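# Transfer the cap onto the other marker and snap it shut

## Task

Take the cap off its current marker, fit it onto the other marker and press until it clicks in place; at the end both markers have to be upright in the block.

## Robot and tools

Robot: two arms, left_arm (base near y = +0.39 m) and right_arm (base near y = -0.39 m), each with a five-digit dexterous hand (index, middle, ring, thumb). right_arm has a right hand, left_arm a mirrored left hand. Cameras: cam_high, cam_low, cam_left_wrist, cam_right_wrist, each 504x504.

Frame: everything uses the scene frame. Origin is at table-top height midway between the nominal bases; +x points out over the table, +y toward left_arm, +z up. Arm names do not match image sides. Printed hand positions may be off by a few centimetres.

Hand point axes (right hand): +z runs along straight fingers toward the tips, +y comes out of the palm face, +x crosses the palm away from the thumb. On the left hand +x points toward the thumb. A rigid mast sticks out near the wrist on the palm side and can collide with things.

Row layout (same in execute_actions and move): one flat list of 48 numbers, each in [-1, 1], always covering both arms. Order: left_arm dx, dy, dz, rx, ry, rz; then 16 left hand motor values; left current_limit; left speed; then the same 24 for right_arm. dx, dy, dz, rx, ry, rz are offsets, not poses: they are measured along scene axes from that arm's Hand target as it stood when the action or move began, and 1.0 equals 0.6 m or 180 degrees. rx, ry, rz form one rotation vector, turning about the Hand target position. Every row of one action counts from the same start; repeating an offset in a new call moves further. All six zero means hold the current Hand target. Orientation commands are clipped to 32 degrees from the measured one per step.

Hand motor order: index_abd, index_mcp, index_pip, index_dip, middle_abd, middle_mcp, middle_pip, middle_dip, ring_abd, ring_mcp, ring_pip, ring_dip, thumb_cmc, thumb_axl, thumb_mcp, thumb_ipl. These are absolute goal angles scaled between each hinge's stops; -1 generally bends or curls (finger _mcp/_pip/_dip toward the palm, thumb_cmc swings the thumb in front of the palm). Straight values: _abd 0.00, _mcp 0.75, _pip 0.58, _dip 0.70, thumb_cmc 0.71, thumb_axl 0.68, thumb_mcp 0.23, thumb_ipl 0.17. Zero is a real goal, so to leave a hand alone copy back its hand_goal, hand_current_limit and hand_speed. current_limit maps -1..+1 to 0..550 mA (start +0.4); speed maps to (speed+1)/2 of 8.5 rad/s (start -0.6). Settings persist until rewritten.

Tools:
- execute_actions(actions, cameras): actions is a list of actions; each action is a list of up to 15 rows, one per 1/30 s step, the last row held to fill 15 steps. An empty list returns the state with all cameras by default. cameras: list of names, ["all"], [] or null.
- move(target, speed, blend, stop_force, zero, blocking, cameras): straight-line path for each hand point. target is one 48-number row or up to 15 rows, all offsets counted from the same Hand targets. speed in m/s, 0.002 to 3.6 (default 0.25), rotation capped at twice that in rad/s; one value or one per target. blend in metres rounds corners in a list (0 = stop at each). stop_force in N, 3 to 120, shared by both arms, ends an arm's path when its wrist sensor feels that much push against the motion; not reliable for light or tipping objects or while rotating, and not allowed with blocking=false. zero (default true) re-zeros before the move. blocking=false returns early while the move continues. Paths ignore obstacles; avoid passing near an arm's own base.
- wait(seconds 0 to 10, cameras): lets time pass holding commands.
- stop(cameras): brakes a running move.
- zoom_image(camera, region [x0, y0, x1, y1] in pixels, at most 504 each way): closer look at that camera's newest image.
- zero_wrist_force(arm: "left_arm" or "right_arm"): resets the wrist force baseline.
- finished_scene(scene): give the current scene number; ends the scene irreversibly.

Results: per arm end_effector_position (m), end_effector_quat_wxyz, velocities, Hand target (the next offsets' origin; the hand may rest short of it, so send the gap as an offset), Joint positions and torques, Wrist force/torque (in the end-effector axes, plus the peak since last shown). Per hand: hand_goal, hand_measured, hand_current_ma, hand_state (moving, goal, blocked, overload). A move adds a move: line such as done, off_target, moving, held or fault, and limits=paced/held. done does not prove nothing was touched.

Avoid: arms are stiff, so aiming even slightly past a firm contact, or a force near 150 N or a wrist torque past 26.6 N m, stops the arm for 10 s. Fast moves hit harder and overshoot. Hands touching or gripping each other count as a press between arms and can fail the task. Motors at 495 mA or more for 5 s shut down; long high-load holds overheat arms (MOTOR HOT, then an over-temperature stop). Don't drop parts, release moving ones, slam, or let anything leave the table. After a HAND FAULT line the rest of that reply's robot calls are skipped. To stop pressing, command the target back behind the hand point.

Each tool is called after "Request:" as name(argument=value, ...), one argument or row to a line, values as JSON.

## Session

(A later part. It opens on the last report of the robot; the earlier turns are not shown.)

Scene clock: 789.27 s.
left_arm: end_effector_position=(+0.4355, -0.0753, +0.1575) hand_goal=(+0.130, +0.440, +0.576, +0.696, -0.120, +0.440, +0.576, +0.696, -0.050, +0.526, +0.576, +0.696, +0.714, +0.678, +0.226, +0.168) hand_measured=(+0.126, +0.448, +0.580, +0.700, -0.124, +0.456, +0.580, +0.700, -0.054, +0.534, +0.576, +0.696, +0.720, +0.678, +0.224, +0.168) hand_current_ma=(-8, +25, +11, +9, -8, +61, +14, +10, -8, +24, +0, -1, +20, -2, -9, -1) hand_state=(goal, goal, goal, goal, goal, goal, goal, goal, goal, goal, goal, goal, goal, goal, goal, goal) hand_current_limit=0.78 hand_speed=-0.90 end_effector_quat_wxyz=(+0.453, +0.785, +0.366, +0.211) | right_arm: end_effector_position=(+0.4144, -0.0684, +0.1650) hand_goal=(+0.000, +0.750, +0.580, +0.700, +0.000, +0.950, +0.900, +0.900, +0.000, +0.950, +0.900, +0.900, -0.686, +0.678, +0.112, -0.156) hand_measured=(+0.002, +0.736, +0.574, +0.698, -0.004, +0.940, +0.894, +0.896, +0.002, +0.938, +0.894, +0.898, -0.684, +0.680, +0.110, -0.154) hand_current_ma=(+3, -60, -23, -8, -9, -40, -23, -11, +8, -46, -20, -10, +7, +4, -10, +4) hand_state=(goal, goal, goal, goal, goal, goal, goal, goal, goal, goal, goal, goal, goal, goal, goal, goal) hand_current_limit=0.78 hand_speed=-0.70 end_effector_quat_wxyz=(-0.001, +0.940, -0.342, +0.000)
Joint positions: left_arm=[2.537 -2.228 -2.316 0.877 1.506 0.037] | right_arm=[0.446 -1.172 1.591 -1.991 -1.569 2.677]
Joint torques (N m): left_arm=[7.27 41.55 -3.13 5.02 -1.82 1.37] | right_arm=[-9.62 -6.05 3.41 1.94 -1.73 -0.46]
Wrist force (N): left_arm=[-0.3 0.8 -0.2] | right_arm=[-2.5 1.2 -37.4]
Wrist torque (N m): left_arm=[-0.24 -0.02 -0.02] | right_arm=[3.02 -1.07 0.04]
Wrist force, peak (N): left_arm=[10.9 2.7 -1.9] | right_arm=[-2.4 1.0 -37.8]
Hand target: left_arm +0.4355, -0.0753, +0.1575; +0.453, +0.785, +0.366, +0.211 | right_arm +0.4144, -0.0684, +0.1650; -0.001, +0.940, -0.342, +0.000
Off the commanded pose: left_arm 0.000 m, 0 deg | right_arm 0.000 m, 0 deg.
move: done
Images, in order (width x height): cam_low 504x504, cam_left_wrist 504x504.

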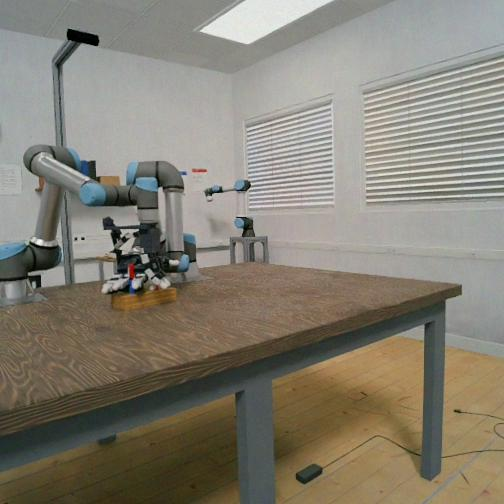

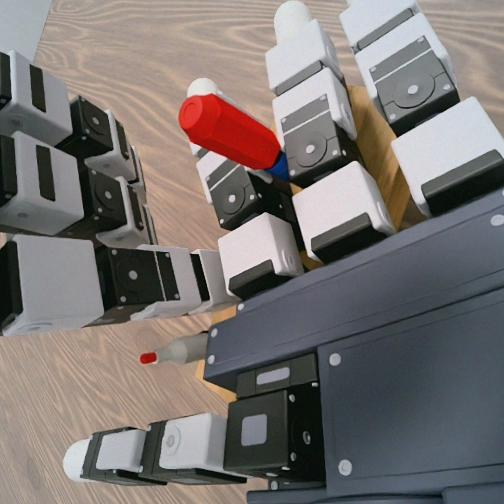

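Request:
move(
  target=[0,0,-0.0108,0,0,0,0.13,0.44,0.21,0.696,-0.12,0.44,0.21,0.696,-0.05,0.525,0.576,0.696,0.714,0.678,0.226,0.168,0.78,-0.9,0,0,0,0,0,0,0,0.75,0.58,0.7,0,0.95,0.9,0.9,0,0.95,0.9,0.9,-0.686,0.677,0.112,-0.157,0.78,-0.7],
  speed=0.02,
)

Request:
move(
  target=[0,0,0,0,0,0,0.13,0.575,0.21,0.696,-0.12,0.575,0.21,0.696,-0.05,0.525,0.576,0.696,0.714,0.678,0.226,0.168,0.78,-0.9,0,0,0,0,0,0,0,0.75,0.58,0.7,0,0.95,0.9,0.9,0,0.95,0.9,0.9,-0.686,0.677,0.112,-0.157,0.78,-0.7],
  speed=0.02,
  cameras=["cam_left_wrist", "cam_low"],
)

Request:
zoom_image(
  camera="cam_low",
  region=[90, 240, 170, 310],
)

Scene clock: 791.57 s.
left_arm: end_effector_position=(+0.4355, -0.0753, +0.1511) hand_goal=(+0.130, +0.440, +0.210, +0.696, -0.120, +0.440, +0.210, +0.696, -0.050, +0.526, +0.576, +0.696, +0.714, +0.678, +0.226, +0.168) hand_measured=(+0.126, +0.448, +0.220, +0.700, -0.124, +0.456, +0.218, +0.700, -0.054, +0.468, +0.576, +0.696, +0.720, +0.678, +0.224, +0.168) hand_current_ma=(-8, +26, +28, +9, -8, +57, +24, +10, -8, -252, +0, -1, +20, -2, -9, -1) hand_state=(goal, goal, goal, goal, goal, goal, goal, goal, goal, blocked, goal, goal, goal, goal, goal, goal) hand_current_limit=0.78 hand_speed=-0.90 end_effector_quat_wxyz=(+0.453, +0.785, +0.366, +0.211) | right_arm: end_effector_position=(+0.4144, -0.0684, +0.1650) hand_goal=(+0.000, +0.750, +0.580, +0.700, +0.000, +0.950, +0.900, +0.900, +0.000, +0.950, +0.900, +0.900, -0.686, +0.678, +0.112, -0.156) hand_measured=(+0.002, +0.736, +0.574, +0.698, -0.004, +0.940, +0.894, +0.896, +0.002, +0.938, +0.894, +0.898, -0.684, +0.680, +0.110, -0.154) hand_current_ma=(+3, -60, -23, -8, -9, -40, -23, -11, +8, -46, -20, -10, +7, +4, -10, +4) hand_state=(goal, goal, goal, goal, goal, goal, goal, goal, goal, goal, goal, goal, goal, goal, goal, goal) hand_current_limit=0.78 hand_speed=-0.70 end_effector_quat_wxyz=(-0.001, +0.940, -0.342, +0.000)
Joint positions: left_arm=[2.537 -2.248 -2.313 0.895 1.506 0.037] | right_arm=[0.446 -1.172 1.591 -1.991 -1.569 2.677]
Joint torques (N m): left_arm=[6.24 14.49 13.65 1.55 -0.14 1.28] | right_arm=[-8.88 -5.92 4.15 2.03 -1.62 -0.35]
Wrist force (N): left_arm=[-0.4 10.5 -11.6] | right_arm=[-2.5 0.9 -37.4]
Wrist torque (N m): left_arm=[0.54 -0.71 -0.56] | right_arm=[3.00 -1.06 0.03]
Wrist force, peak (N): left_arm=[-0.9 10.8 -11.7] | right_arm=[-2.6 1.1 -37.8]
Hand target: left_arm +0.4355, -0.0753, +0.1511; +0.453, +0.785, +0.366, +0.211 | right_arm +0.4144, -0.0684, +0.1650; -0.001, +0.940, -0.342, +0.000
Off the commanded pose: left_arm 0.000 m, 0 deg | right_arm 0.000 m, 0 deg.
move: done

Scene clock: 792.07 s.
left_arm: end_effector_position=(+0.4355, -0.0753, +0.1511) hand_goal=(+0.130, +0.576, +0.210, +0.696, -0.120, +0.576, +0.210, +0.696, -0.050, +0.526, +0.576, +0.696, +0.714, +0.678, +0.226, +0.168) hand_measured=(+0.126, +0.464, +0.218, +0.700, -0.124, +0.464, +0.218, +0.700, -0.054, +0.468, +0.576, +0.696, +0.720, +0.678, +0.224, +0.168) hand_current_ma=(-8, -489, +28, +9, -8, -489, +24, +10, -8, -252, +0, -1, +20, -2, -9, -1) hand_state=(goal, blocked, goal, goal, goal, blocked, goal, goal, goal, blocked, goal, goal, goal, goal, goal, goal) hand_current_limit=0.78 hand_speed=-0.90 end_effector_quat_wxyz=(+0.453, +0.785, +0.366, +0.211) | right_arm: end_effector_position=(+0.4144, -0.0684, +0.1650) hand_goal=(+0.000, +0.750, +0.580, +0.700, +0.000, +0.950, +0.900, +0.900, +0.000, +0.950, +0.900, +0.900, -0.686, +0.678, +0.112, -0.156) hand_measured=(+0.002, +0.736, +0.574, +0.698, -0.004, +0.940, +0.894, +0.896, +0.002, +0.938, +0.894, +0.898, -0.684, +0.680, +0.110, -0.154) hand_current_ma=(+3, -60, -23, -8, -9, -40, -23, -11, +8, -46, -20, -10, +7, +4, -10, +4) hand_state=(goal, goal, goal, goal, goal, goal, goal, goal, goal, goal, goal, goal, goal, goal, goal, goal) hand_current_limit=0.78 hand_speed=-0.70 end_effector_quat_wxyz=(-0.001, +0.940, -0.342, +0.000)
Joint positions: left_arm=[2.537 -2.248 -2.313 0.895 1.506 0.037] | right_arm=[0.446 -1.172 1.591 -1.991 -1.569 2.677]
Joint torques (N m): left_arm=[6.86 13.61 8.34 -0.7 0.2 1.42] | right_arm=[-9.14 -4.87 5.02 1.83 -1.86 -0.44]
Wrist force (N): left_arm=[-0.9 18.6 -8.9] | right_arm=[-2.6 1.2 -37.3]
Wrist torque (N m): left_arm=[0.09 -0.50 -0.48] | right_arm=[3.03 -1.06 0.03]
Wrist force, peak (N): left_arm=[-0.8 18.8 -9.1] | right_arm=[-2.6 1.0 -37.6]
Hand target: left_arm +0.4355, -0.0753, +0.1511; +0.453, +0.785, +0.366, +0.211 | right_arm +0.4144, -0.0684, +0.1650; -0.001, +0.940, -0.342, +0.000
Off the commanded pose: left_arm 0.000 m, 0 deg | right_arm 0.000 m, 0 deg.
move: done
Images, in order (width x height): cam_low 504x504, cam_left_wrist 504x504.

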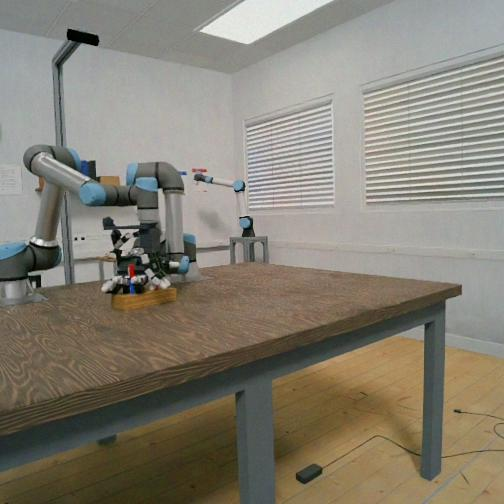

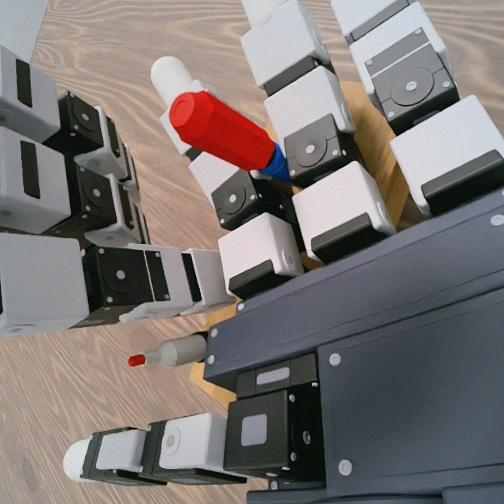

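Scaled by 6.300.

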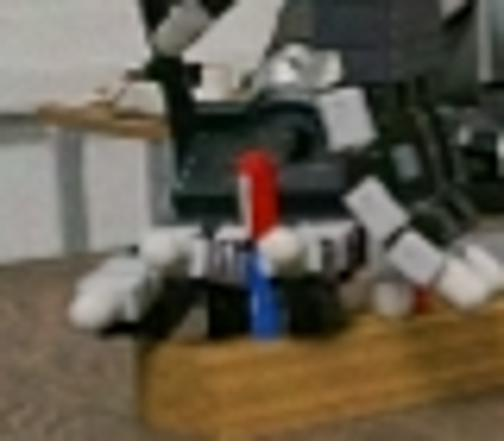

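Request:
move(
  target=[0,0,0.009,0,0,0,0.13,0.44,0.21,0.696,-0.12,0.44,0.21,0.696,-0.05,0.525,0.576,0.696,0.714,0.678,0.226,0.168,0.78,-0.9,0,0,0,0,0,0,0,0.75,0.58,0.7,0,0.95,0.9,0.9,0,0.95,0.9,0.9,-0.686,0.677,0.112,-0.157,0.78,-0.7],
  speed=0.02,
)

Request:
move(
  target=[-0.0057,0.0047,0.0123,-0.01786,-0.02128,0,0.13,0.575,0.21,0.696,-0.12,0.575,0.21,0.696,-0.05,0.525,0.576,0.696,0.714,0.678,0.226,0.168,0.78,-0.9,0,0,0,0,0,0,0,0.75,0.58,0.7,0,0.95,0.9,0.9,0,0.95,0.9,0.9,-0.686,0.677,0.112,-0.157,0.78,-0.7],
  speed=0.1,
  cameras=["cam_left_wrist"],
)

Request:
zoom_image(
  camera="cam_left_wrist",
  region=[130, 0, 380, 250],
)

Scene clock: 796.40 s.
left_arm: end_effector_position=(+0.4355, -0.0753, +0.1564) hand_goal=(+0.130, +0.440, +0.210, +0.696, -0.120, +0.440, +0.210, +0.696, -0.050, +0.526, +0.576, +0.696, +0.714, +0.678, +0.226, +0.168) hand_measured=(+0.126, +0.464, +0.218, +0.700, -0.124, +0.462, +0.218, +0.700, -0.054, +0.532, +0.576, +0.696, +0.720, +0.678, +0.224, +0.168) hand_current_ma=(-8, +88, +28, +9, -8, +81, +24, +10, -8, +17, +0, -1, +20, -2, -9, -1) hand_state=(goal, blocked, goal, goal, goal, blocked, goal, goal, goal, goal, goal, goal, goal, goal, goal, goal) hand_current_limit=0.78 hand_speed=-0.90 end_effector_quat_wxyz=(+0.453, +0.785, +0.366, +0.211) | right_arm: end_effector_position=(+0.4144, -0.0684, +0.1650) hand_goal=(+0.000, +0.750, +0.580, +0.700, +0.000, +0.950, +0.900, +0.900, +0.000, +0.950, +0.900, +0.900, -0.686, +0.678, +0.112, -0.156) hand_measured=(+0.002, +0.736, +0.574, +0.698, -0.004, +0.940, +0.894, +0.896, +0.002, +0.938, +0.894, +0.898, -0.684, +0.680, +0.110, -0.154) hand_current_ma=(+3, -60, -23, -8, -9, -40, -23, -11, +8, -46, -20, -10, +7, +4, -10, +4) hand_state=(goal, goal, goal, goal, goal, goal, goal, goal, goal, goal, goal, goal, goal, goal, goal, goal) hand_current_limit=0.78 hand_speed=-0.70 end_effector_quat_wxyz=(-0.001, +0.940, -0.342, +0.000)
Joint positions: left_arm=[2.537 -2.231 -2.316 0.881 1.506 0.037] | right_arm=[0.446 -1.172 1.591 -1.991 -1.569 2.677]
Joint torques (N m): left_arm=[5.06 40.67 -2.83 0.25 1.08 1.12] | right_arm=[-9.53 -6.18 4.39 1.78 -1.61 -0.45]
Wrist force (N): left_arm=[0.0 1.7 0.0] | right_arm=[-2.5 1.0 -37.4]
Wrist torque (N m): left_arm=[-0.16 -0.06 -0.01] | right_arm=[3.00 -1.07 0.04]
Wrist force, peak (N): left_arm=[-0.9 18.9 -9.1] | right_arm=[-2.6 0.9 -37.8]
Hand target: left_arm +0.4355, -0.0753, +0.1565; +0.453, +0.785, +0.366, +0.211 | right_arm +0.4144, -0.0684, +0.1650; -0.001, +0.940, -0.342, +0.000
Off the commanded pose: left_arm 0.000 m, 0 deg | right_arm 0.000 m, 0 deg.
move: done

Scene clock: 797.40 s.
left_arm: end_effector_position=(+0.4321, -0.0724, +0.1638) hand_goal=(+0.130, +0.576, +0.210, +0.696, -0.120, +0.576, +0.210, +0.696, -0.050, +0.526, +0.576, +0.696, +0.714, +0.678, +0.226, +0.168) hand_measured=(+0.126, +0.584, +0.218, +0.700, -0.124, +0.582, +0.218, +0.700, -0.054, +0.532, +0.576, +0.696, +0.720, +0.678, +0.224, +0.168) hand_current_ma=(-8, +24, +27, +9, -8, +22, +24, +10, -7, +21, +0, -1, +20, -2, -9, -1) hand_state=(goal, goal, goal, goal, goal, goal, goal, goal, goal, goal, goal, goal, goal, goal, goal, goal) hand_current_limit=0.78 hand_speed=-0.90 end_effector_quat_wxyz=(+0.487, +0.764, +0.356, +0.227) | right_arm: end_effector_position=(+0.4144, -0.0684, +0.1650) hand_goal=(+0.000, +0.750, +0.580, +0.700, +0.000, +0.950, +0.900, +0.900, +0.000, +0.950, +0.900, +0.900, -0.686, +0.678, +0.112, -0.156) hand_measured=(+0.002, +0.736, +0.574, +0.698, -0.004, +0.940, +0.894, +0.896, +0.002, +0.938, +0.894, +0.898, -0.684, +0.680, +0.110, -0.154) hand_current_ma=(+3, -60, -23, -8, -9, -40, -23, -11, +8, -46, -20, -10, +7, +4, -10, +4) hand_state=(goal, goal, goal, goal, goal, goal, goal, goal, goal, goal, goal, goal, goal, goal, goal, goal) hand_current_limit=0.78 hand_speed=-0.70 end_effector_quat_wxyz=(-0.001, +0.940, -0.342, +0.000)
Joint positions: left_arm=[2.538 -2.287 -2.306 1.014 1.502 0.031] | right_arm=[0.446 -1.172 1.591 -1.991 -1.569 2.677]
Joint torques (N m): left_arm=[7 21.28 14.82 4.93 -1.9 -1.32] | right_arm=[-9.45 -5.77 3.78 1.85 -1.7 -0.29]
Wrist force (N): left_arm=[-0.3 1.5 0.3] | right_arm=[-2.8 0.9 -37.4]
Wrist torque (N m): left_arm=[-0.22 -0.02 0.08] | right_arm=[3.00 -1.02 0.00]
Wrist force, peak (N): left_arm=[0.1 1.9 -0.1] | right_arm=[-2.4 1.1 -37.8]
Hand target: left_arm +0.4321, -0.0724, +0.1638; +0.487, +0.764, +0.356, +0.227 | right_arm +0.4144, -0.0684, +0.1650; -0.001, +0.940, -0.342, +0.000
Off the commanded pose: left_arm 0.000 m, 0 deg | right_arm 0.000 m, 0 deg.
move: done
Images, in order (width x height): cam_left_wrist 504x504.

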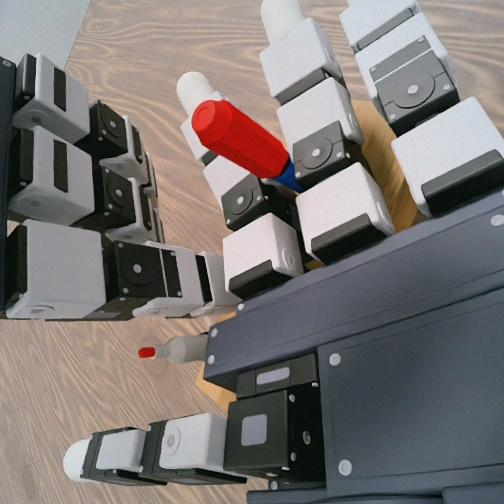

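Scaled by 2.016.

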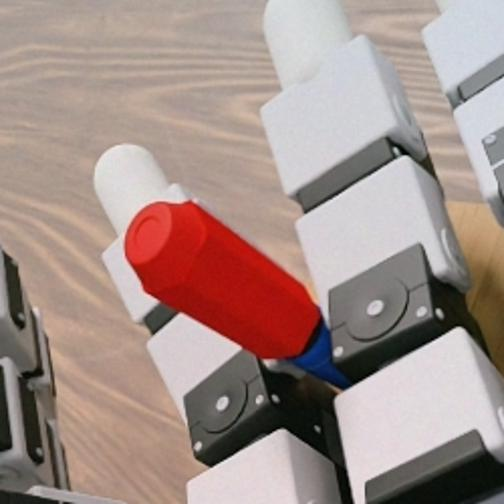

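Request:
move(
  target=[-0.0055,0.0047,0.0125,-0.01786,-0.02128,0,0.13,0.712,0.21,0.696,-0.12,0.712,0.21,0.696,-0.05,0.6,0.576,0.696,0.714,0.678,0.226,0.168,0.78,-0.9,0,0,0,0,0,0,0,0.75,0.58,0.7,0,0.95,0.9,0.9,0,0.95,0.9,0.9,-0.686,0.677,0.112,-0.157,0.78,-0.7],
  speed=0.1,
  cameras=["cam_left_wrist"],
)

Request:
zoom_image(
  camera="cam_left_wrist",
  region=[130, 0, 380, 250],
)

Request:
move(
  target=[-0.005,0.0042,0.0128,-0.01786,-0.02128,0,0.13,0.863,0.21,0.696,-0.12,0.863,0.21,0.696,-0.05,0.68,0.576,0.696,0.714,0.678,0.226,0.168,0.78,-0.9,0,0,0,0,0,0,0,0.75,0.58,0.7,0,0.95,0.9,0.9,0,0.95,0.9,0.9,-0.686,0.677,0.112,-0.157,0.78,-0.7],
  speed=0.1,
  cameras=["cam_left_wrist", "cam_low"],
)

Request:
zoom_image(
  camera="cam_left_wrist",
  region=[130, 0, 380, 250],
)

Request:
zoom_image(
  camera="cam_low",
  region=[90, 240, 170, 310],
)

Scene clock: 799.33 s.
left_arm: end_effector_position=(+0.4288, -0.0696, +0.1713) hand_goal=(+0.130, +0.712, +0.210, +0.696, -0.120, +0.712, +0.210, +0.696, -0.050, +0.600, +0.576, +0.696, +0.714, +0.678, +0.226, +0.168) hand_measured=(+0.126, +0.720, +0.218, +0.700, -0.124, +0.718, +0.218, +0.700, -0.054, +0.606, +0.576, +0.696, +0.720, +0.678, +0.224, +0.168) hand_current_ma=(-8, +23, +27, +9, -8, +22, +23, +10, -7, +21, +0, -1, +20, -2, -9, -1) hand_state=(goal, goal, goal, goal, goal, goal, goal, goal, goal, goal, goal, goal, goal, goal, goal, goal) hand_current_limit=0.78 hand_speed=-0.90 end_effector_quat_wxyz=(+0.520, +0.742, +0.346, +0.242) | right_arm: end_effector_position=(+0.4144, -0.0684, +0.1650) hand_goal=(+0.000, +0.750, +0.580, +0.700, +0.000, +0.950, +0.900, +0.900, +0.000, +0.950, +0.900, +0.900, -0.686, +0.678, +0.112, -0.156) hand_measured=(+0.002, +0.736, +0.574, +0.698, -0.004, +0.940, +0.894, +0.896, +0.002, +0.938, +0.894, +0.898, -0.684, +0.680, +0.110, -0.154) hand_current_ma=(+3, -60, -23, -8, -9, -40, -23, -11, +8, -46, -20, -10, +7, +4, -10, +4) hand_state=(goal, goal, goal, goal, goal, goal, goal, goal, goal, goal, goal, goal, goal, goal, goal, goal) hand_current_limit=0.78 hand_speed=-0.70 end_effector_quat_wxyz=(-0.001, +0.940, -0.342, +0.000)
Joint positions: left_arm=[2.539 -2.342 -2.288 1.138 1.498 0.026] | right_arm=[0.446 -1.172 1.591 -1.991 -1.569 2.677]
Joint torques (N m): left_arm=[7.54 21.17 13.96 5.14 -1.84 -1.24] | right_arm=[-8.89 -5.89 4.53 1.78 -1.66 -0.33]
Wrist force (N): left_arm=[-0.3 1.6 0.3] | right_arm=[-2.6 0.9 -37.6]
Wrist torque (N m): left_arm=[-0.25 -0.06 0.08] | right_arm=[3.00 -1.05 0.02]
Wrist force, peak (N): left_arm=[-0.3 1.8 0.6] | right_arm=[-2.6 1.1 -37.8]
Hand target: left_arm +0.4288, -0.0696, +0.1713; +0.520, +0.742, +0.346, +0.242 | right_arm +0.4144, -0.0684, +0.1650; -0.001, +0.940, -0.342, +0.000
Off the commanded pose: left_arm 0.000 m, 0 deg | right_arm 0.000 m, 0 deg.
move: done
Images, in order (width x height): cam_left_wrist 504x504.

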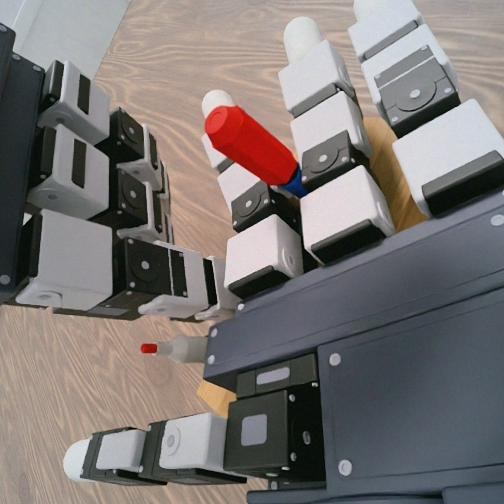

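Scaled by 2.016.

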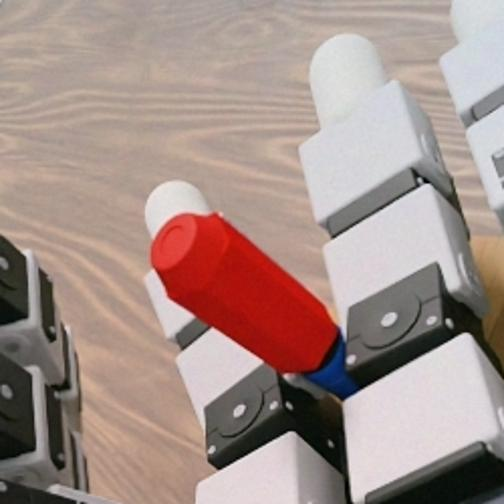

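Scene clock: 800.23 s.
left_arm: end_effector_position=(+0.4263, -0.0675, +0.1775) hand_goal=(+0.130, +0.864, +0.210, +0.696, -0.120, +0.864, +0.210, +0.696, -0.050, +0.680, +0.576, +0.696, +0.714, +0.678, +0.226, +0.168) hand_measured=(+0.126, +0.872, +0.218, +0.700, -0.124, +0.872, +0.216, +0.700, -0.054, +0.688, +0.576, +0.696, +0.722, +0.678, +0.224, +0.168) hand_current_ma=(-8, +26, +24, +8, -7, +24, +21, +10, -7, +26, +1, -1, +23, -2, -9, -1) hand_state=(goal, goal, goal, goal, goal, goal, goal, goal, goal, goal, goal, goal, goal, goal, goal, goal) hand_current_limit=0.78 hand_speed=-0.90 end_effector_quat_wxyz=(+0.547, +0.723, +0.337, +0.254) | right_arm: end_effector_position=(+0.4144, -0.0684, +0.1650) hand_goal=(+0.000, +0.750, +0.580, +0.700, +0.000, +0.950, +0.900, +0.900, +0.000, +0.950, +0.900, +0.900, -0.686, +0.678, +0.112, -0.156) hand_measured=(+0.002, +0.736, +0.574, +0.698, -0.004, +0.940, +0.894, +0.896, +0.002, +0.938, +0.894, +0.898, -0.684, +0.680, +0.110, -0.154) hand_current_ma=(+3, -60, -23, -8, -9, -40, -23, -11, +8, -46, -20, -10, +7, +4, -10, +4) hand_state=(goal, goal, goal, goal, goal, goal, goal, goal, goal, goal, goal, goal, goal, goal, goal, goal) hand_current_limit=0.78 hand_speed=-0.70 end_effector_quat_wxyz=(-0.001, +0.940, -0.342, +0.000)
Joint positions: left_arm=[2.54 -2.386 -2.267 1.233 1.496 0.02] | right_arm=[0.446 -1.172 1.591 -1.991 -1.569 2.677]
Joint torques (N m): left_arm=[0.58 33.23 4.46 3.1 -0.22 0.13] | right_arm=[-9.09 -6.06 2.69 1.96 -1.64 -0.48]
Wrist force (N): left_arm=[-0.5 1.5 0.5] | right_arm=[-2.6 0.8 -37.3]
Wrist torque (N m): left_arm=[-0.33 0.01 0.03] | right_arm=[2.98 -1.06 0.02]
Wrist force, peak (N): left_arm=[-0.5 3.3 0.2] | right_arm=[-2.6 1.0 -37.7]
Hand target: left_arm +0.4263, -0.0675, +0.1775; +0.547, +0.723, +0.337, +0.254 (not the last commanded pose) | right_arm +0.4144, -0.0684, +0.1650; -0.001, +0.940, -0.342, +0.000
Off the commanded pose: left_arm 0.002 m, 1 deg | right_arm 0.000 m, 0 deg.
FORCE FAULT: contact force on the left arm reached its limit, and that arm stopped. The contact can be on any part of that arm, not only on its tool. That arm's remaining commands of this call were not run. That arm is still stopped at the end of this call. That arm stays stopped for about 10 more seconds. Until then a move that you send moves the other arm only, and its call returns only when the move has ended. Once the stop has ended, the next robot result says so. If the stop ends while you think or write, that arm runs what you send next, counted from a new Hand target: where the arm stands when the stop ends. While its stop runs, that arm, its gripper or tool too, takes no new command. Until it ends, the stop uses up actions while you think or wait. An arm that is not stopped still takes commands.
move: fault (left_arm)
Images, in order (width x height): cam_low 504x504, cam_left_wrist 504x504.

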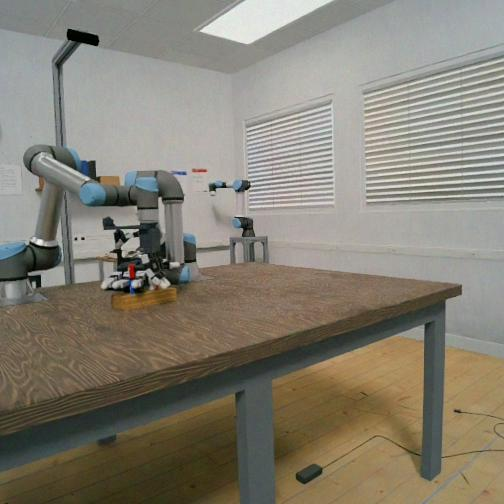

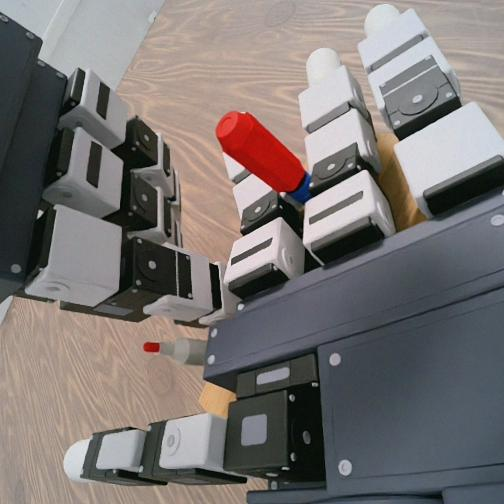

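Scaled by 2.016.

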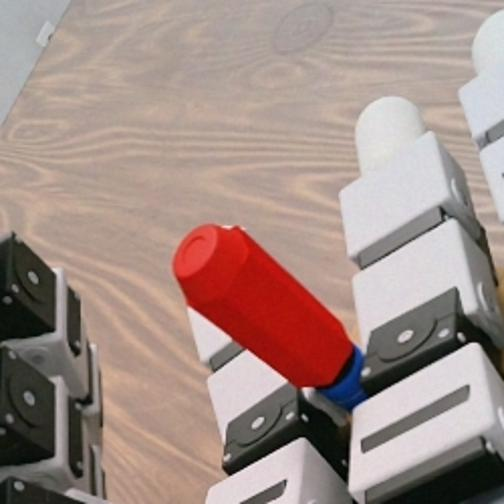

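Scaled by 6.300.

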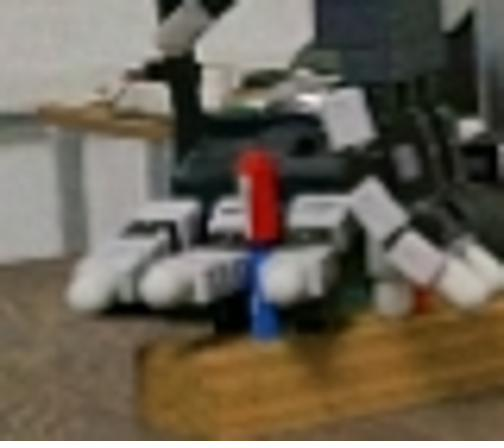

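Request:
zoom_image(
  camera="cam_low",
  region=[90, 150, 250, 320],
)

Request:
wait(
  seconds=3,
  cameras=["cam_high", "cam_low"],
)

Request:
zoom_image(
  camera="cam_high",
  region=[150, 120, 400, 330],
)

Scaled by 2.965.

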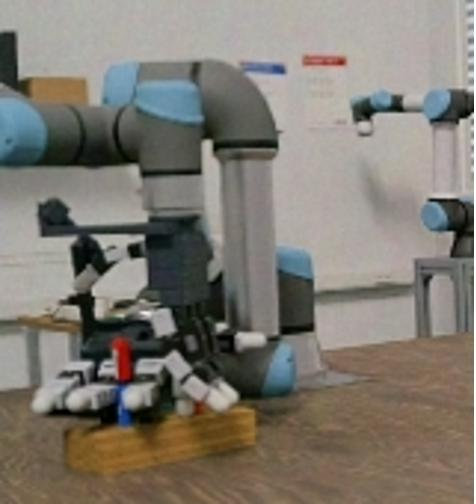

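Scene clock: 804.33 s.
left_arm: end_effector_position=(+0.4263, -0.0675, +0.1775) hand_goal=(+0.130, +0.864, +0.210, +0.696, -0.120, +0.864, +0.210, +0.696, -0.050, +0.680, +0.576, +0.696, +0.714, +0.678, +0.226, +0.168) hand_measured=(+0.126, +0.872, +0.218, +0.700, -0.124, +0.872, +0.216, +0.700, -0.054, +0.688, +0.576, +0.696, +0.722, +0.678, +0.224, +0.168) hand_current_ma=(-8, +26, +24, +8, -7, +24, +21, +10, -7, +26, +1, -1, +23, -2, -9, -1) hand_state=(goal, goal, goal, goal, goal, goal, goal, goal, goal, goal, goal, goal, goal, goal, goal, goal) hand_current_limit=0.78 hand_speed=-0.90 end_effector_quat_wxyz=(+0.547, +0.723, +0.337, +0.254) | right_arm: end_effector_position=(+0.4144, -0.0684, +0.1650) hand_goal=(+0.000, +0.750, +0.580, +0.700, +0.000, +0.950, +0.900, +0.900, +0.000, +0.950, +0.900, +0.900, -0.686, +0.678, +0.112, -0.156) hand_measured=(+0.002, +0.736, +0.574, +0.698, -0.004, +0.940, +0.894, +0.896, +0.002, +0.938, +0.894, +0.898, -0.684, +0.680, +0.110, -0.154) hand_current_ma=(+3, -60, -23, -8, -9, -40, -23, -11, +8, -46, -20, -10, +7, +4, -10, +4) hand_state=(goal, goal, goal, goal, goal, goal, goal, goal, goal, goal, goal, goal, goal, goal, goal, goal) hand_current_limit=0.78 hand_speed=-0.70 end_effector_quat_wxyz=(-0.001, +0.940, -0.342, +0.000)
Joint positions: left_arm=[2.54 -2.386 -2.267 1.233 1.496 0.02] | right_arm=[0.446 -1.172 1.591 -1.991 -1.569 2.677]
Joint torques (N m): left_arm=[0.06 33.69 5.01 3.02 -0.18 -0.04] | right_arm=[-8.79 -6.69 2.67 1.76 -1.74 -0.27]
Wrist force (N): left_arm=[-0.4 1.4 0.6] | right_arm=[-2.8 1.4 -37.5]
Wrist torque (N m): left_arm=[-0.36 -0.01 0.04] | right_arm=[3.06 -1.03 0.01]
Wrist force, peak (N): left_arm=[-0.4 1.8 0.6] | right_arm=[-2.8 1.0 -37.7]
Hand target: left_arm +0.4263, -0.0675, +0.1775; +0.547, +0.723, +0.337, +0.254 (not the last commanded pose) | right_arm +0.4144, -0.0684, +0.1650; -0.001, +0.940, -0.342, +0.000
Off the commanded pose: left_arm 0.002 m, 1 deg | right_arm 0.000 m, 0 deg.
FORCE FAULT, CONTINUED: the left arm was still stopped when this call began, by the force fault that an earlier result reported. Since the last result the stop counts as 8 of the actions that you can send in this scene. That arm is still stopped at the end of this call. That arm stays stopped for about 6 more seconds. If the stop ends while you think or write, that arm runs what you send next, counted from a new Hand target: where the arm stands when the stop ends. While its stop runs, that arm, its gripper or tool too, takes no new command.
wait: 3.00 s; at rest from the start
Images, in order (width x height): cam_high 504x504, cam_low 504x504.

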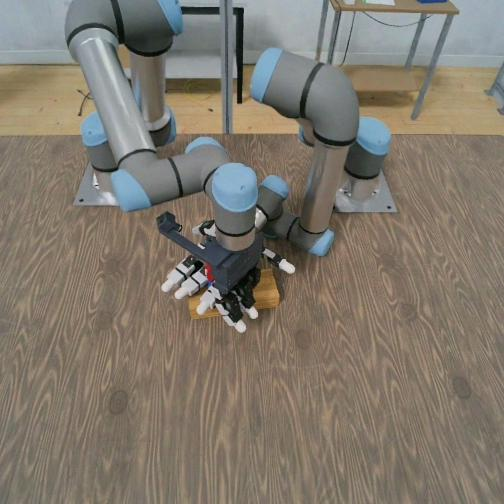

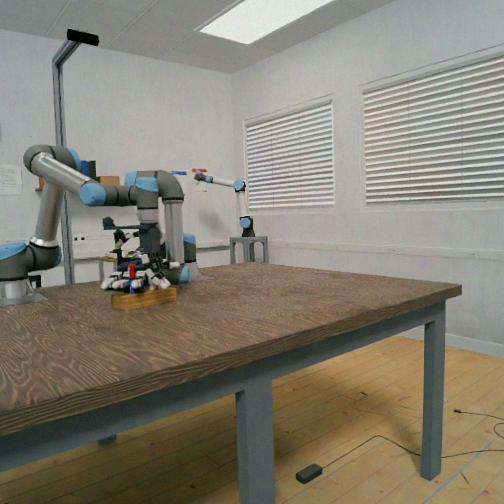

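Scaled by 2.016.

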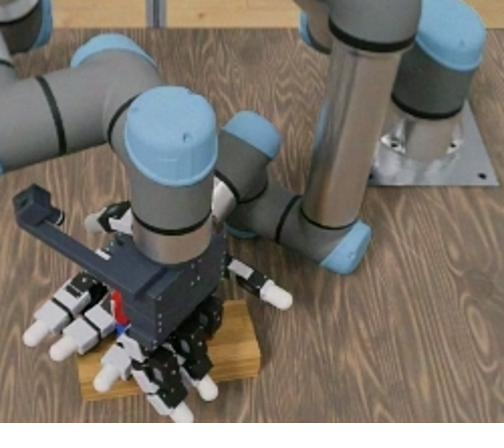

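Request:
wait(
  seconds=5,
)

Scene clock: 812.47 s.
left_arm: end_effector_position=(+0.4263, -0.0675, +0.1775) hand_goal=(+0.130, +0.864, +0.210, +0.696, -0.120, +0.864, +0.210, +0.696, -0.050, +0.680, +0.576, +0.696, +0.714, +0.678, +0.226, +0.168) hand_measured=(+0.126, +0.872, +0.218, +0.700, -0.124, +0.872, +0.216, +0.700, -0.054, +0.688, +0.576, +0.696, +0.722, +0.678, +0.224, +0.168) hand_current_ma=(-8, +26, +24, +8, -7, +24, +21, +10, -7, +26, +1, -1, +23, -2, -9, -1) hand_state=(goal, goal, goal, goal, goal, goal, goal, goal, goal, goal, goal, goal, goal, goal, goal, goal) hand_current_limit=0.78 hand_speed=-0.90 end_effector_quat_wxyz=(+0.547, +0.723, +0.337, +0.254) | right_arm: end_effector_position=(+0.4144, -0.0684, +0.1650) hand_goal=(+0.000, +0.750, +0.580, +0.700, +0.000, +0.950, +0.900, +0.900, +0.000, +0.950, +0.900, +0.900, -0.686, +0.678, +0.112, -0.156) hand_measured=(+0.002, +0.736, +0.574, +0.698, -0.004, +0.940, +0.894, +0.896, +0.002, +0.938, +0.894, +0.898, -0.684, +0.680, +0.110, -0.154) hand_current_ma=(+3, -60, -23, -8, -9, -40, -23, -11, +8, -46, -20, -10, +7, +4, -10, +4) hand_state=(goal, goal, goal, goal, goal, goal, goal, goal, goal, goal, goal, goal, goal, goal, goal, goal) hand_current_limit=0.78 hand_speed=-0.70 end_effector_quat_wxyz=(-0.001, +0.940, -0.342, +0.000)
Joint positions: left_arm=[2.54 -2.386 -2.267 1.233 1.496 0.02] | right_arm=[0.446 -1.172 1.591 -1.991 -1.569 2.677]
Joint torques (N m): left_arm=[1.14 31.96 4.2 3.16 -0.14 0.04] | right_arm=[-9.59 -6.37 3.95 1.74 -1.59 -0.45]
Wrist force (N): left_arm=[-0.5 1.4 0.5] | right_arm=[-2.6 1.2 -37.3]
Wrist torque (N m): left_arm=[-0.35 0.00 0.04] | right_arm=[3.03 -1.05 0.03]
Wrist force, peak (N): left_arm=[-0.7 1.6 0.4] | right_arm=[-2.4 1.0 -37.8]
Hand target: left_arm +0.4263, -0.0675, +0.1775; +0.547, +0.723, +0.337, +0.254 (not the last commanded pose) | right_arm +0.4144, -0.0684, +0.1650; -0.001, +0.940, -0.342, +0.000
Off the commanded pose: left_arm 0.002 m, 1 deg | right_arm 0.000 m, 0 deg.
FORCE FAULT, CONTINUED: the left arm's stop, for the force fault that an earlier result reported, is over. The rest of the stop counts as 11 of the actions that you can send in this scene. During its stop the left arm's controller moved it back a little. That arm's target is now where it stood when the stop ended, not its last command. That arm accepts commands again.
wait: 5.00 s; at rest from the start

Request:
move(
  target=[0.0027,-0.0025,0.0083,0,0,0,0.13,1.0,0.0,0.696,-0.12,1.0,0.0,0.696,-0.05,0.68,0.576,0.696,0.714,0.678,0.226,0.168,0.78,-0.9,0,0,0,0,0,0,0,0.75,0.58,0.7,0,0.95,0.9,0.9,0,0.95,0.9,0.9,-0.686,0.677,0.112,-0.157,0.78,-0.7],
  speed=0.02,
  cameras=["cam_left_wrist", "cam_low", "cam_high"],
)

Request:
zoom_image(
  camera="cam_left_wrist",
  region=[150, 50, 380, 280],
)

Request:
zoom_image(
  camera="cam_low",
  region=[90, 240, 170, 310],
)

Scene clock: 813.90 s.
left_arm: end_effector_position=(+0.4279, -0.0690, +0.1824) hand_goal=(+0.130, +1.000, +0.000, +0.696, -0.120, +1.000, +0.000, +0.696, -0.050, +0.680, +0.576, +0.696, +0.714, +0.678, +0.226, +0.168) hand_measured=(+0.126, +1.000, +0.010, +0.700, -0.124, +1.000, +0.008, +0.700, -0.054, +0.688, +0.576, +0.696, +0.722, +0.678, +0.224, +0.168) hand_current_ma=(-8, +0, +29, +8, -7, +0, +25, +10, -7, +26, +1, -1, +23, -2, -9, -1) hand_state=(goal, goal, goal, goal, goal, goal, goal, goal, goal, goal, goal, goal, goal, goal, goal, goal) hand_current_limit=0.78 hand_speed=-0.90 end_effector_quat_wxyz=(+0.547, +0.723, +0.337, +0.254) | right_arm: end_effector_position=(+0.4144, -0.0684, +0.1650) hand_goal=(+0.000, +0.750, +0.580, +0.700, +0.000, +0.950, +0.900, +0.900, +0.000, +0.950, +0.900, +0.900, -0.686, +0.678, +0.112, -0.156) hand_measured=(+0.002, +0.736, +0.574, +0.698, -0.004, +0.940, +0.894, +0.896, +0.002, +0.938, +0.894, +0.898, -0.684, +0.680, +0.110, -0.154) hand_current_ma=(+3, -60, -23, -8, -9, -40, -23, -11, +8, -46, -20, -10, +7, +4, -10, +4) hand_state=(goal, goal, goal, goal, goal, goal, goal, goal, goal, goal, goal, goal, goal, goal, goal, goal) hand_current_limit=0.78 hand_speed=-0.70 end_effector_quat_wxyz=(-0.001, +0.940, -0.342, +0.000)
Joint positions: left_arm=[2.539 -2.371 -2.264 1.216 1.496 0.02] | right_arm=[0.446 -1.172 1.591 -1.991 -1.569 2.677]
Joint torques (N m): left_arm=[-6.99 42.76 13.3 0.39 1.56 -1.25] | right_arm=[-10.19 -6.28 4.2 1.8 -1.67 -0.34]
Wrist force (N): left_arm=[-0.5 1.4 0.5] | right_arm=[-2.5 1.0 -37.1]
Wrist torque (N m): left_arm=[-0.36 0.01 0.05] | right_arm=[2.97 -1.07 0.03]
Wrist force, peak (N): left_arm=[-0.2 6.3 1.2] | right_arm=[-2.6 1.3 -37.7]
Hand target: left_arm +0.4279, -0.0690, +0.1825; +0.547, +0.723, +0.337, +0.254 | right_arm +0.4144, -0.0684, +0.1650; -0.001, +0.940, -0.342, +0.000
Off the commanded pose: left_arm 0.000 m, 0 deg | right_arm 0.000 m, 0 deg.
move: done
Images, in order (width x height): cam_high 504x504, cam_low 504x504, cam_left_wrist 504x504.

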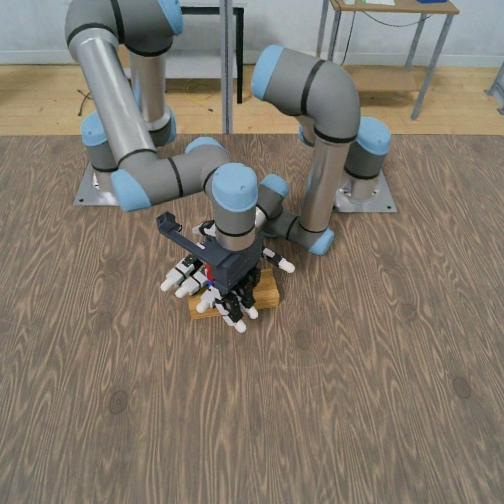

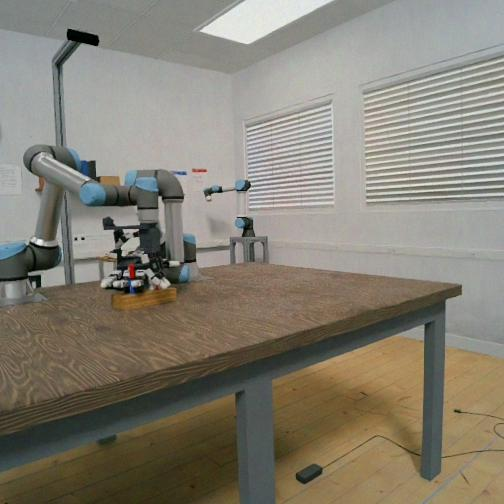

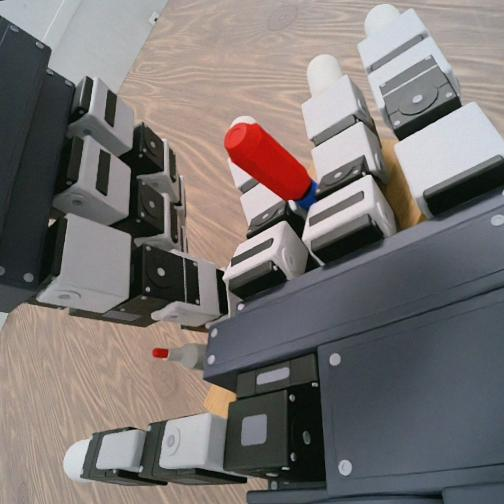

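Scaled by 2.191.

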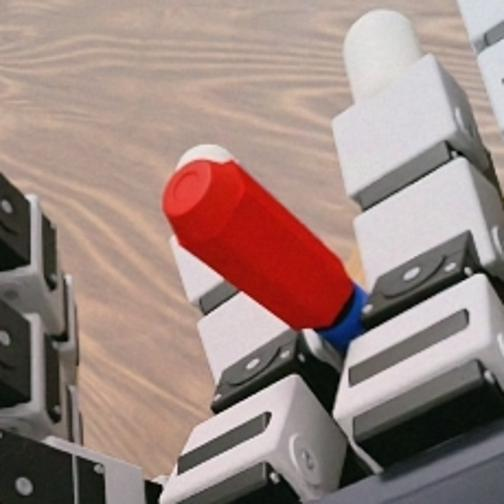

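Scaled by 6.300.

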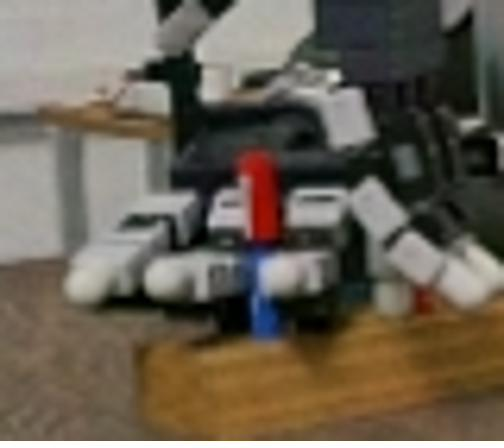

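Request:
move(
  target=[0,0,0.0167,0,0,0,0.13,1.0,0.0,0.696,-0.12,1.0,0.0,0.696,-0.05,0.68,0.576,0.696,0.714,0.678,0.226,0.168,0.78,-0.9,0,0,0,0,0,0,0,0.75,0.58,0.7,0,0.95,0.9,0.9,0,0.95,0.9,0.9,-0.686,0.677,0.112,-0.157,0.78,-0.7],
  speed=0.006,
  stop_force=8,
  cameras=["cam_left_wrist", "cam_low"],
)

Request:
zoom_image(
  camera="cam_left_wrist",
  region=[150, 50, 380, 280],
)

Request:
zoom_image(
  camera="cam_low",
  region=[90, 240, 170, 310],
)

Scene clock: 817.97 s.
left_arm: end_effector_position=(+0.4279, -0.0690, +0.1925) hand_goal=(+0.130, +1.000, +0.000, +0.696, -0.120, +1.000, +0.000, +0.696, -0.050, +0.680, +0.576, +0.696, +0.714, +0.678, +0.226, +0.168) hand_measured=(+0.126, +1.000, +0.010, +0.700, -0.124, +1.000, +0.008, +0.700, -0.054, +0.688, +0.576, +0.696, +0.722, +0.678, +0.224, +0.168) hand_current_ma=(-8, +0, +29, +8, -7, +0, +24, +10, -7, +26, +1, -1, +23, -2, -9, -1) hand_state=(goal, goal, goal, goal, goal, goal, goal, goal, goal, goal, goal, goal, goal, goal, goal, goal) hand_current_limit=0.78 hand_speed=-0.90 end_effector_quat_wxyz=(+0.547, +0.723, +0.337, +0.254) | right_arm: end_effector_position=(+0.4144, -0.0684, +0.1650) hand_goal=(+0.000, +0.750, +0.580, +0.700, +0.000, +0.950, +0.900, +0.900, +0.000, +0.950, +0.900, +0.900, -0.686, +0.678, +0.112, -0.156) hand_measured=(+0.002, +0.736, +0.574, +0.698, -0.004, +0.940, +0.894, +0.896, +0.002, +0.938, +0.894, +0.898, -0.684, +0.680, +0.110, -0.154) hand_current_ma=(+3, -60, -23, -8, -9, -40, -23, -11, +8, -46, -20, -10, +7, +4, -10, +4) hand_state=(goal, goal, goal, goal, goal, goal, goal, goal, goal, goal, goal, goal, goal, goal, goal, goal) hand_current_limit=0.78 hand_speed=-0.70 end_effector_quat_wxyz=(-0.001, +0.940, -0.342, +0.000)
Joint positions: left_arm=[2.539 -2.34 -2.271 1.193 1.496 0.02] | right_arm=[0.446 -1.172 1.591 -1.991 -1.569 2.677]
Joint torques (N m): left_arm=[-5.94 44.12 -3.95 0.38 1.46 -1.3] | right_arm=[-9.49 -6.45 4.22 1.71 -1.47 -0.46]
Wrist force (N): left_arm=[-0.4 1.3 0.5] | right_arm=[-2.5 0.8 -37.5]
Wrist torque (N m): left_arm=[-0.34 -0.01 0.07] | right_arm=[2.99 -1.07 0.03]
Wrist force, peak (N): left_arm=[-0.4 1.7 0.6] | right_arm=[-2.7 0.9 -37.8]
Hand target: left_arm +0.4279, -0.0690, +0.1925; +0.547, +0.723, +0.337, +0.254 | right_arm +0.4144, -0.0684, +0.1650; -0.001, +0.940, -0.342, +0.000
Off the commanded pose: left_arm 0.000 m, 0 deg | right_arm 0.000 m, 0 deg.
move: done
Images, in order (width x height): cam_low 504x504, cam_left_wrist 504x504.

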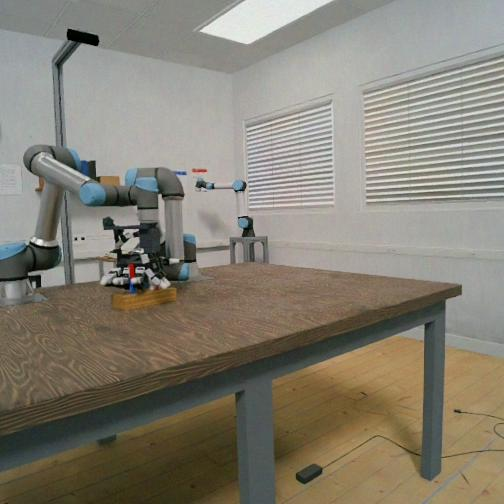

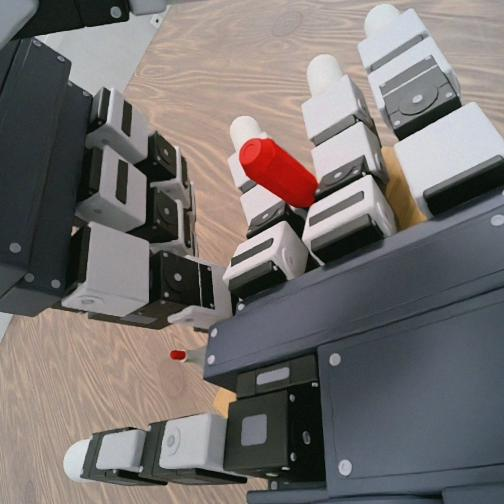

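Scaled by 2.191.

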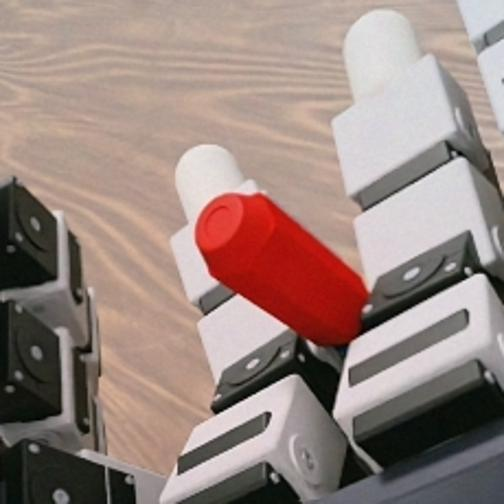

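Scaled by 6.300.

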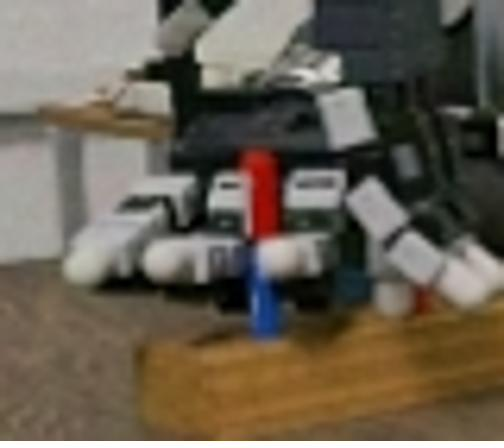

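Request:
move(
  target=[0,0,0.0133,0,0,0,0.13,1.0,0.0,0.696,-0.12,1.0,0.0,0.696,-0.05,0.68,0.576,0.696,0.714,0.678,0.226,0.168,0.78,-0.9,0,0,0,0,0,0,0,0.75,0.58,0.7,0,0.95,0.9,0.9,0,0.95,0.9,0.9,-0.686,0.677,0.112,-0.157,0.78,-0.7],
  speed=0.005,
  stop_force=6,
  cameras=["cam_left_wrist", "cam_low"],
)

Request:
zoom_image(
  camera="cam_left_wrist",
  region=[150, 50, 380, 280],
)

Request:
zoom_image(
  camera="cam_low",
  region=[90, 240, 170, 310],
)

Scene clock: 821.27 s.
left_arm: end_effector_position=(+0.4279, -0.0690, +0.2005) hand_goal=(+0.130, +1.000, +0.000, +0.696, -0.120, +1.000, +0.000, +0.696, -0.050, +0.680, +0.576, +0.696, +0.714, +0.678, +0.226, +0.168) hand_measured=(+0.126, +1.000, +0.010, +0.700, -0.124, +1.000, +0.008, +0.700, -0.054, +0.688, +0.576, +0.696, +0.722, +0.678, +0.224, +0.168) hand_current_ma=(-8, +0, +29, +8, -7, +0, +24, +10, -7, +26, +1, -1, +23, -2, -9, -1) hand_state=(goal, goal, goal, goal, goal, goal, goal, goal, goal, goal, goal, goal, goal, goal, goal, goal) hand_current_limit=0.78 hand_speed=-0.90 end_effector_quat_wxyz=(+0.547, +0.723, +0.337, +0.254) | right_arm: end_effector_position=(+0.4144, -0.0684, +0.1650) hand_goal=(+0.000, +0.750, +0.580, +0.700, +0.000, +0.950, +0.900, +0.900, +0.000, +0.950, +0.900, +0.900, -0.686, +0.678, +0.112, -0.156) hand_measured=(+0.002, +0.736, +0.574, +0.698, -0.004, +0.940, +0.894, +0.896, +0.002, +0.938, +0.894, +0.898, -0.684, +0.680, +0.110, -0.154) hand_current_ma=(+3, -60, -23, -8, -9, -40, -23, -11, +8, -46, -20, -10, +7, +4, -10, +4) hand_state=(goal, goal, goal, goal, goal, goal, goal, goal, goal, goal, goal, goal, goal, goal, goal, goal) hand_current_limit=0.78 hand_speed=-0.70 end_effector_quat_wxyz=(-0.001, +0.940, -0.342, +0.000)
Joint positions: left_arm=[2.539 -2.316 -2.276 1.173 1.496 0.02] | right_arm=[0.446 -1.172 1.591 -1.991 -1.569 2.677]
Joint torques (N m): left_arm=[-5.07 43.57 -4.4 0.33 1.44 -1.27] | right_arm=[-9.87 -7.06 3.92 1.6 -1.45 -0.45]
Wrist force (N): left_arm=[-0.3 1.4 0.6] | right_arm=[-3.0 0.9 -37.4]
Wrist torque (N m): left_arm=[-0.33 -0.03 0.09] | right_arm=[2.98 -1.01 -0.01]
Wrist force, peak (N): left_arm=[-0.5 1.6 0.7] | right_arm=[-2.8 1.1 -37.8]
Hand target: left_arm +0.4279, -0.0690, +0.2005; +0.547, +0.723, +0.337, +0.254 | right_arm +0.4144, -0.0684, +0.1650; -0.001, +0.940, -0.342, +0.000
Off the commanded pose: left_arm 0.000 m, 0 deg | right_arm 0.000 m, 0 deg.
move: done
Images, in order (width x height): cam_low 504x504, cam_left_wrist 504x504.

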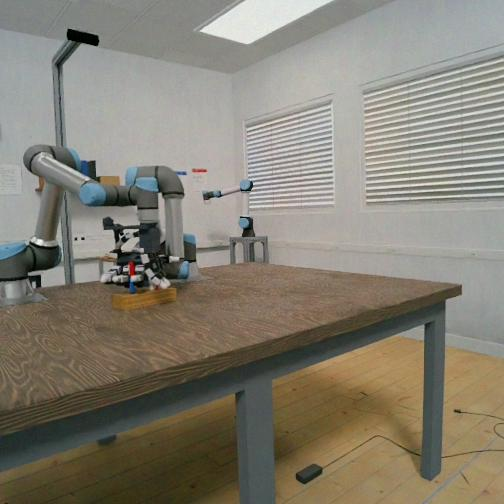

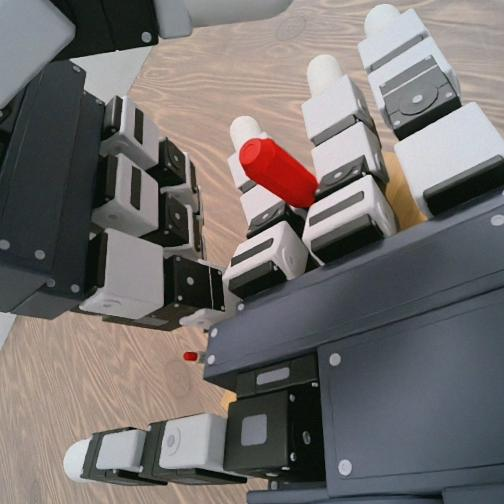

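Scaled by 2.191.

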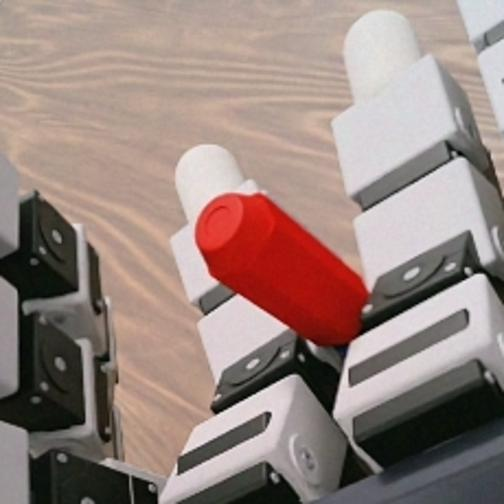

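Scaled by 6.300.

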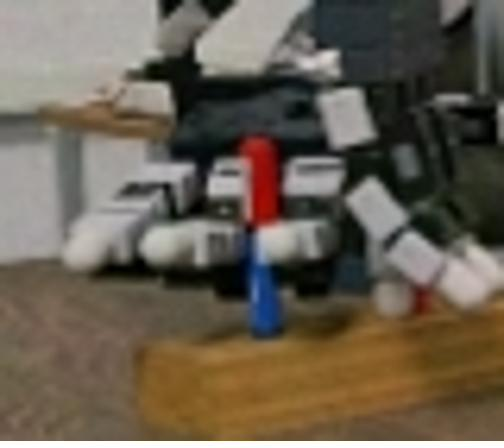

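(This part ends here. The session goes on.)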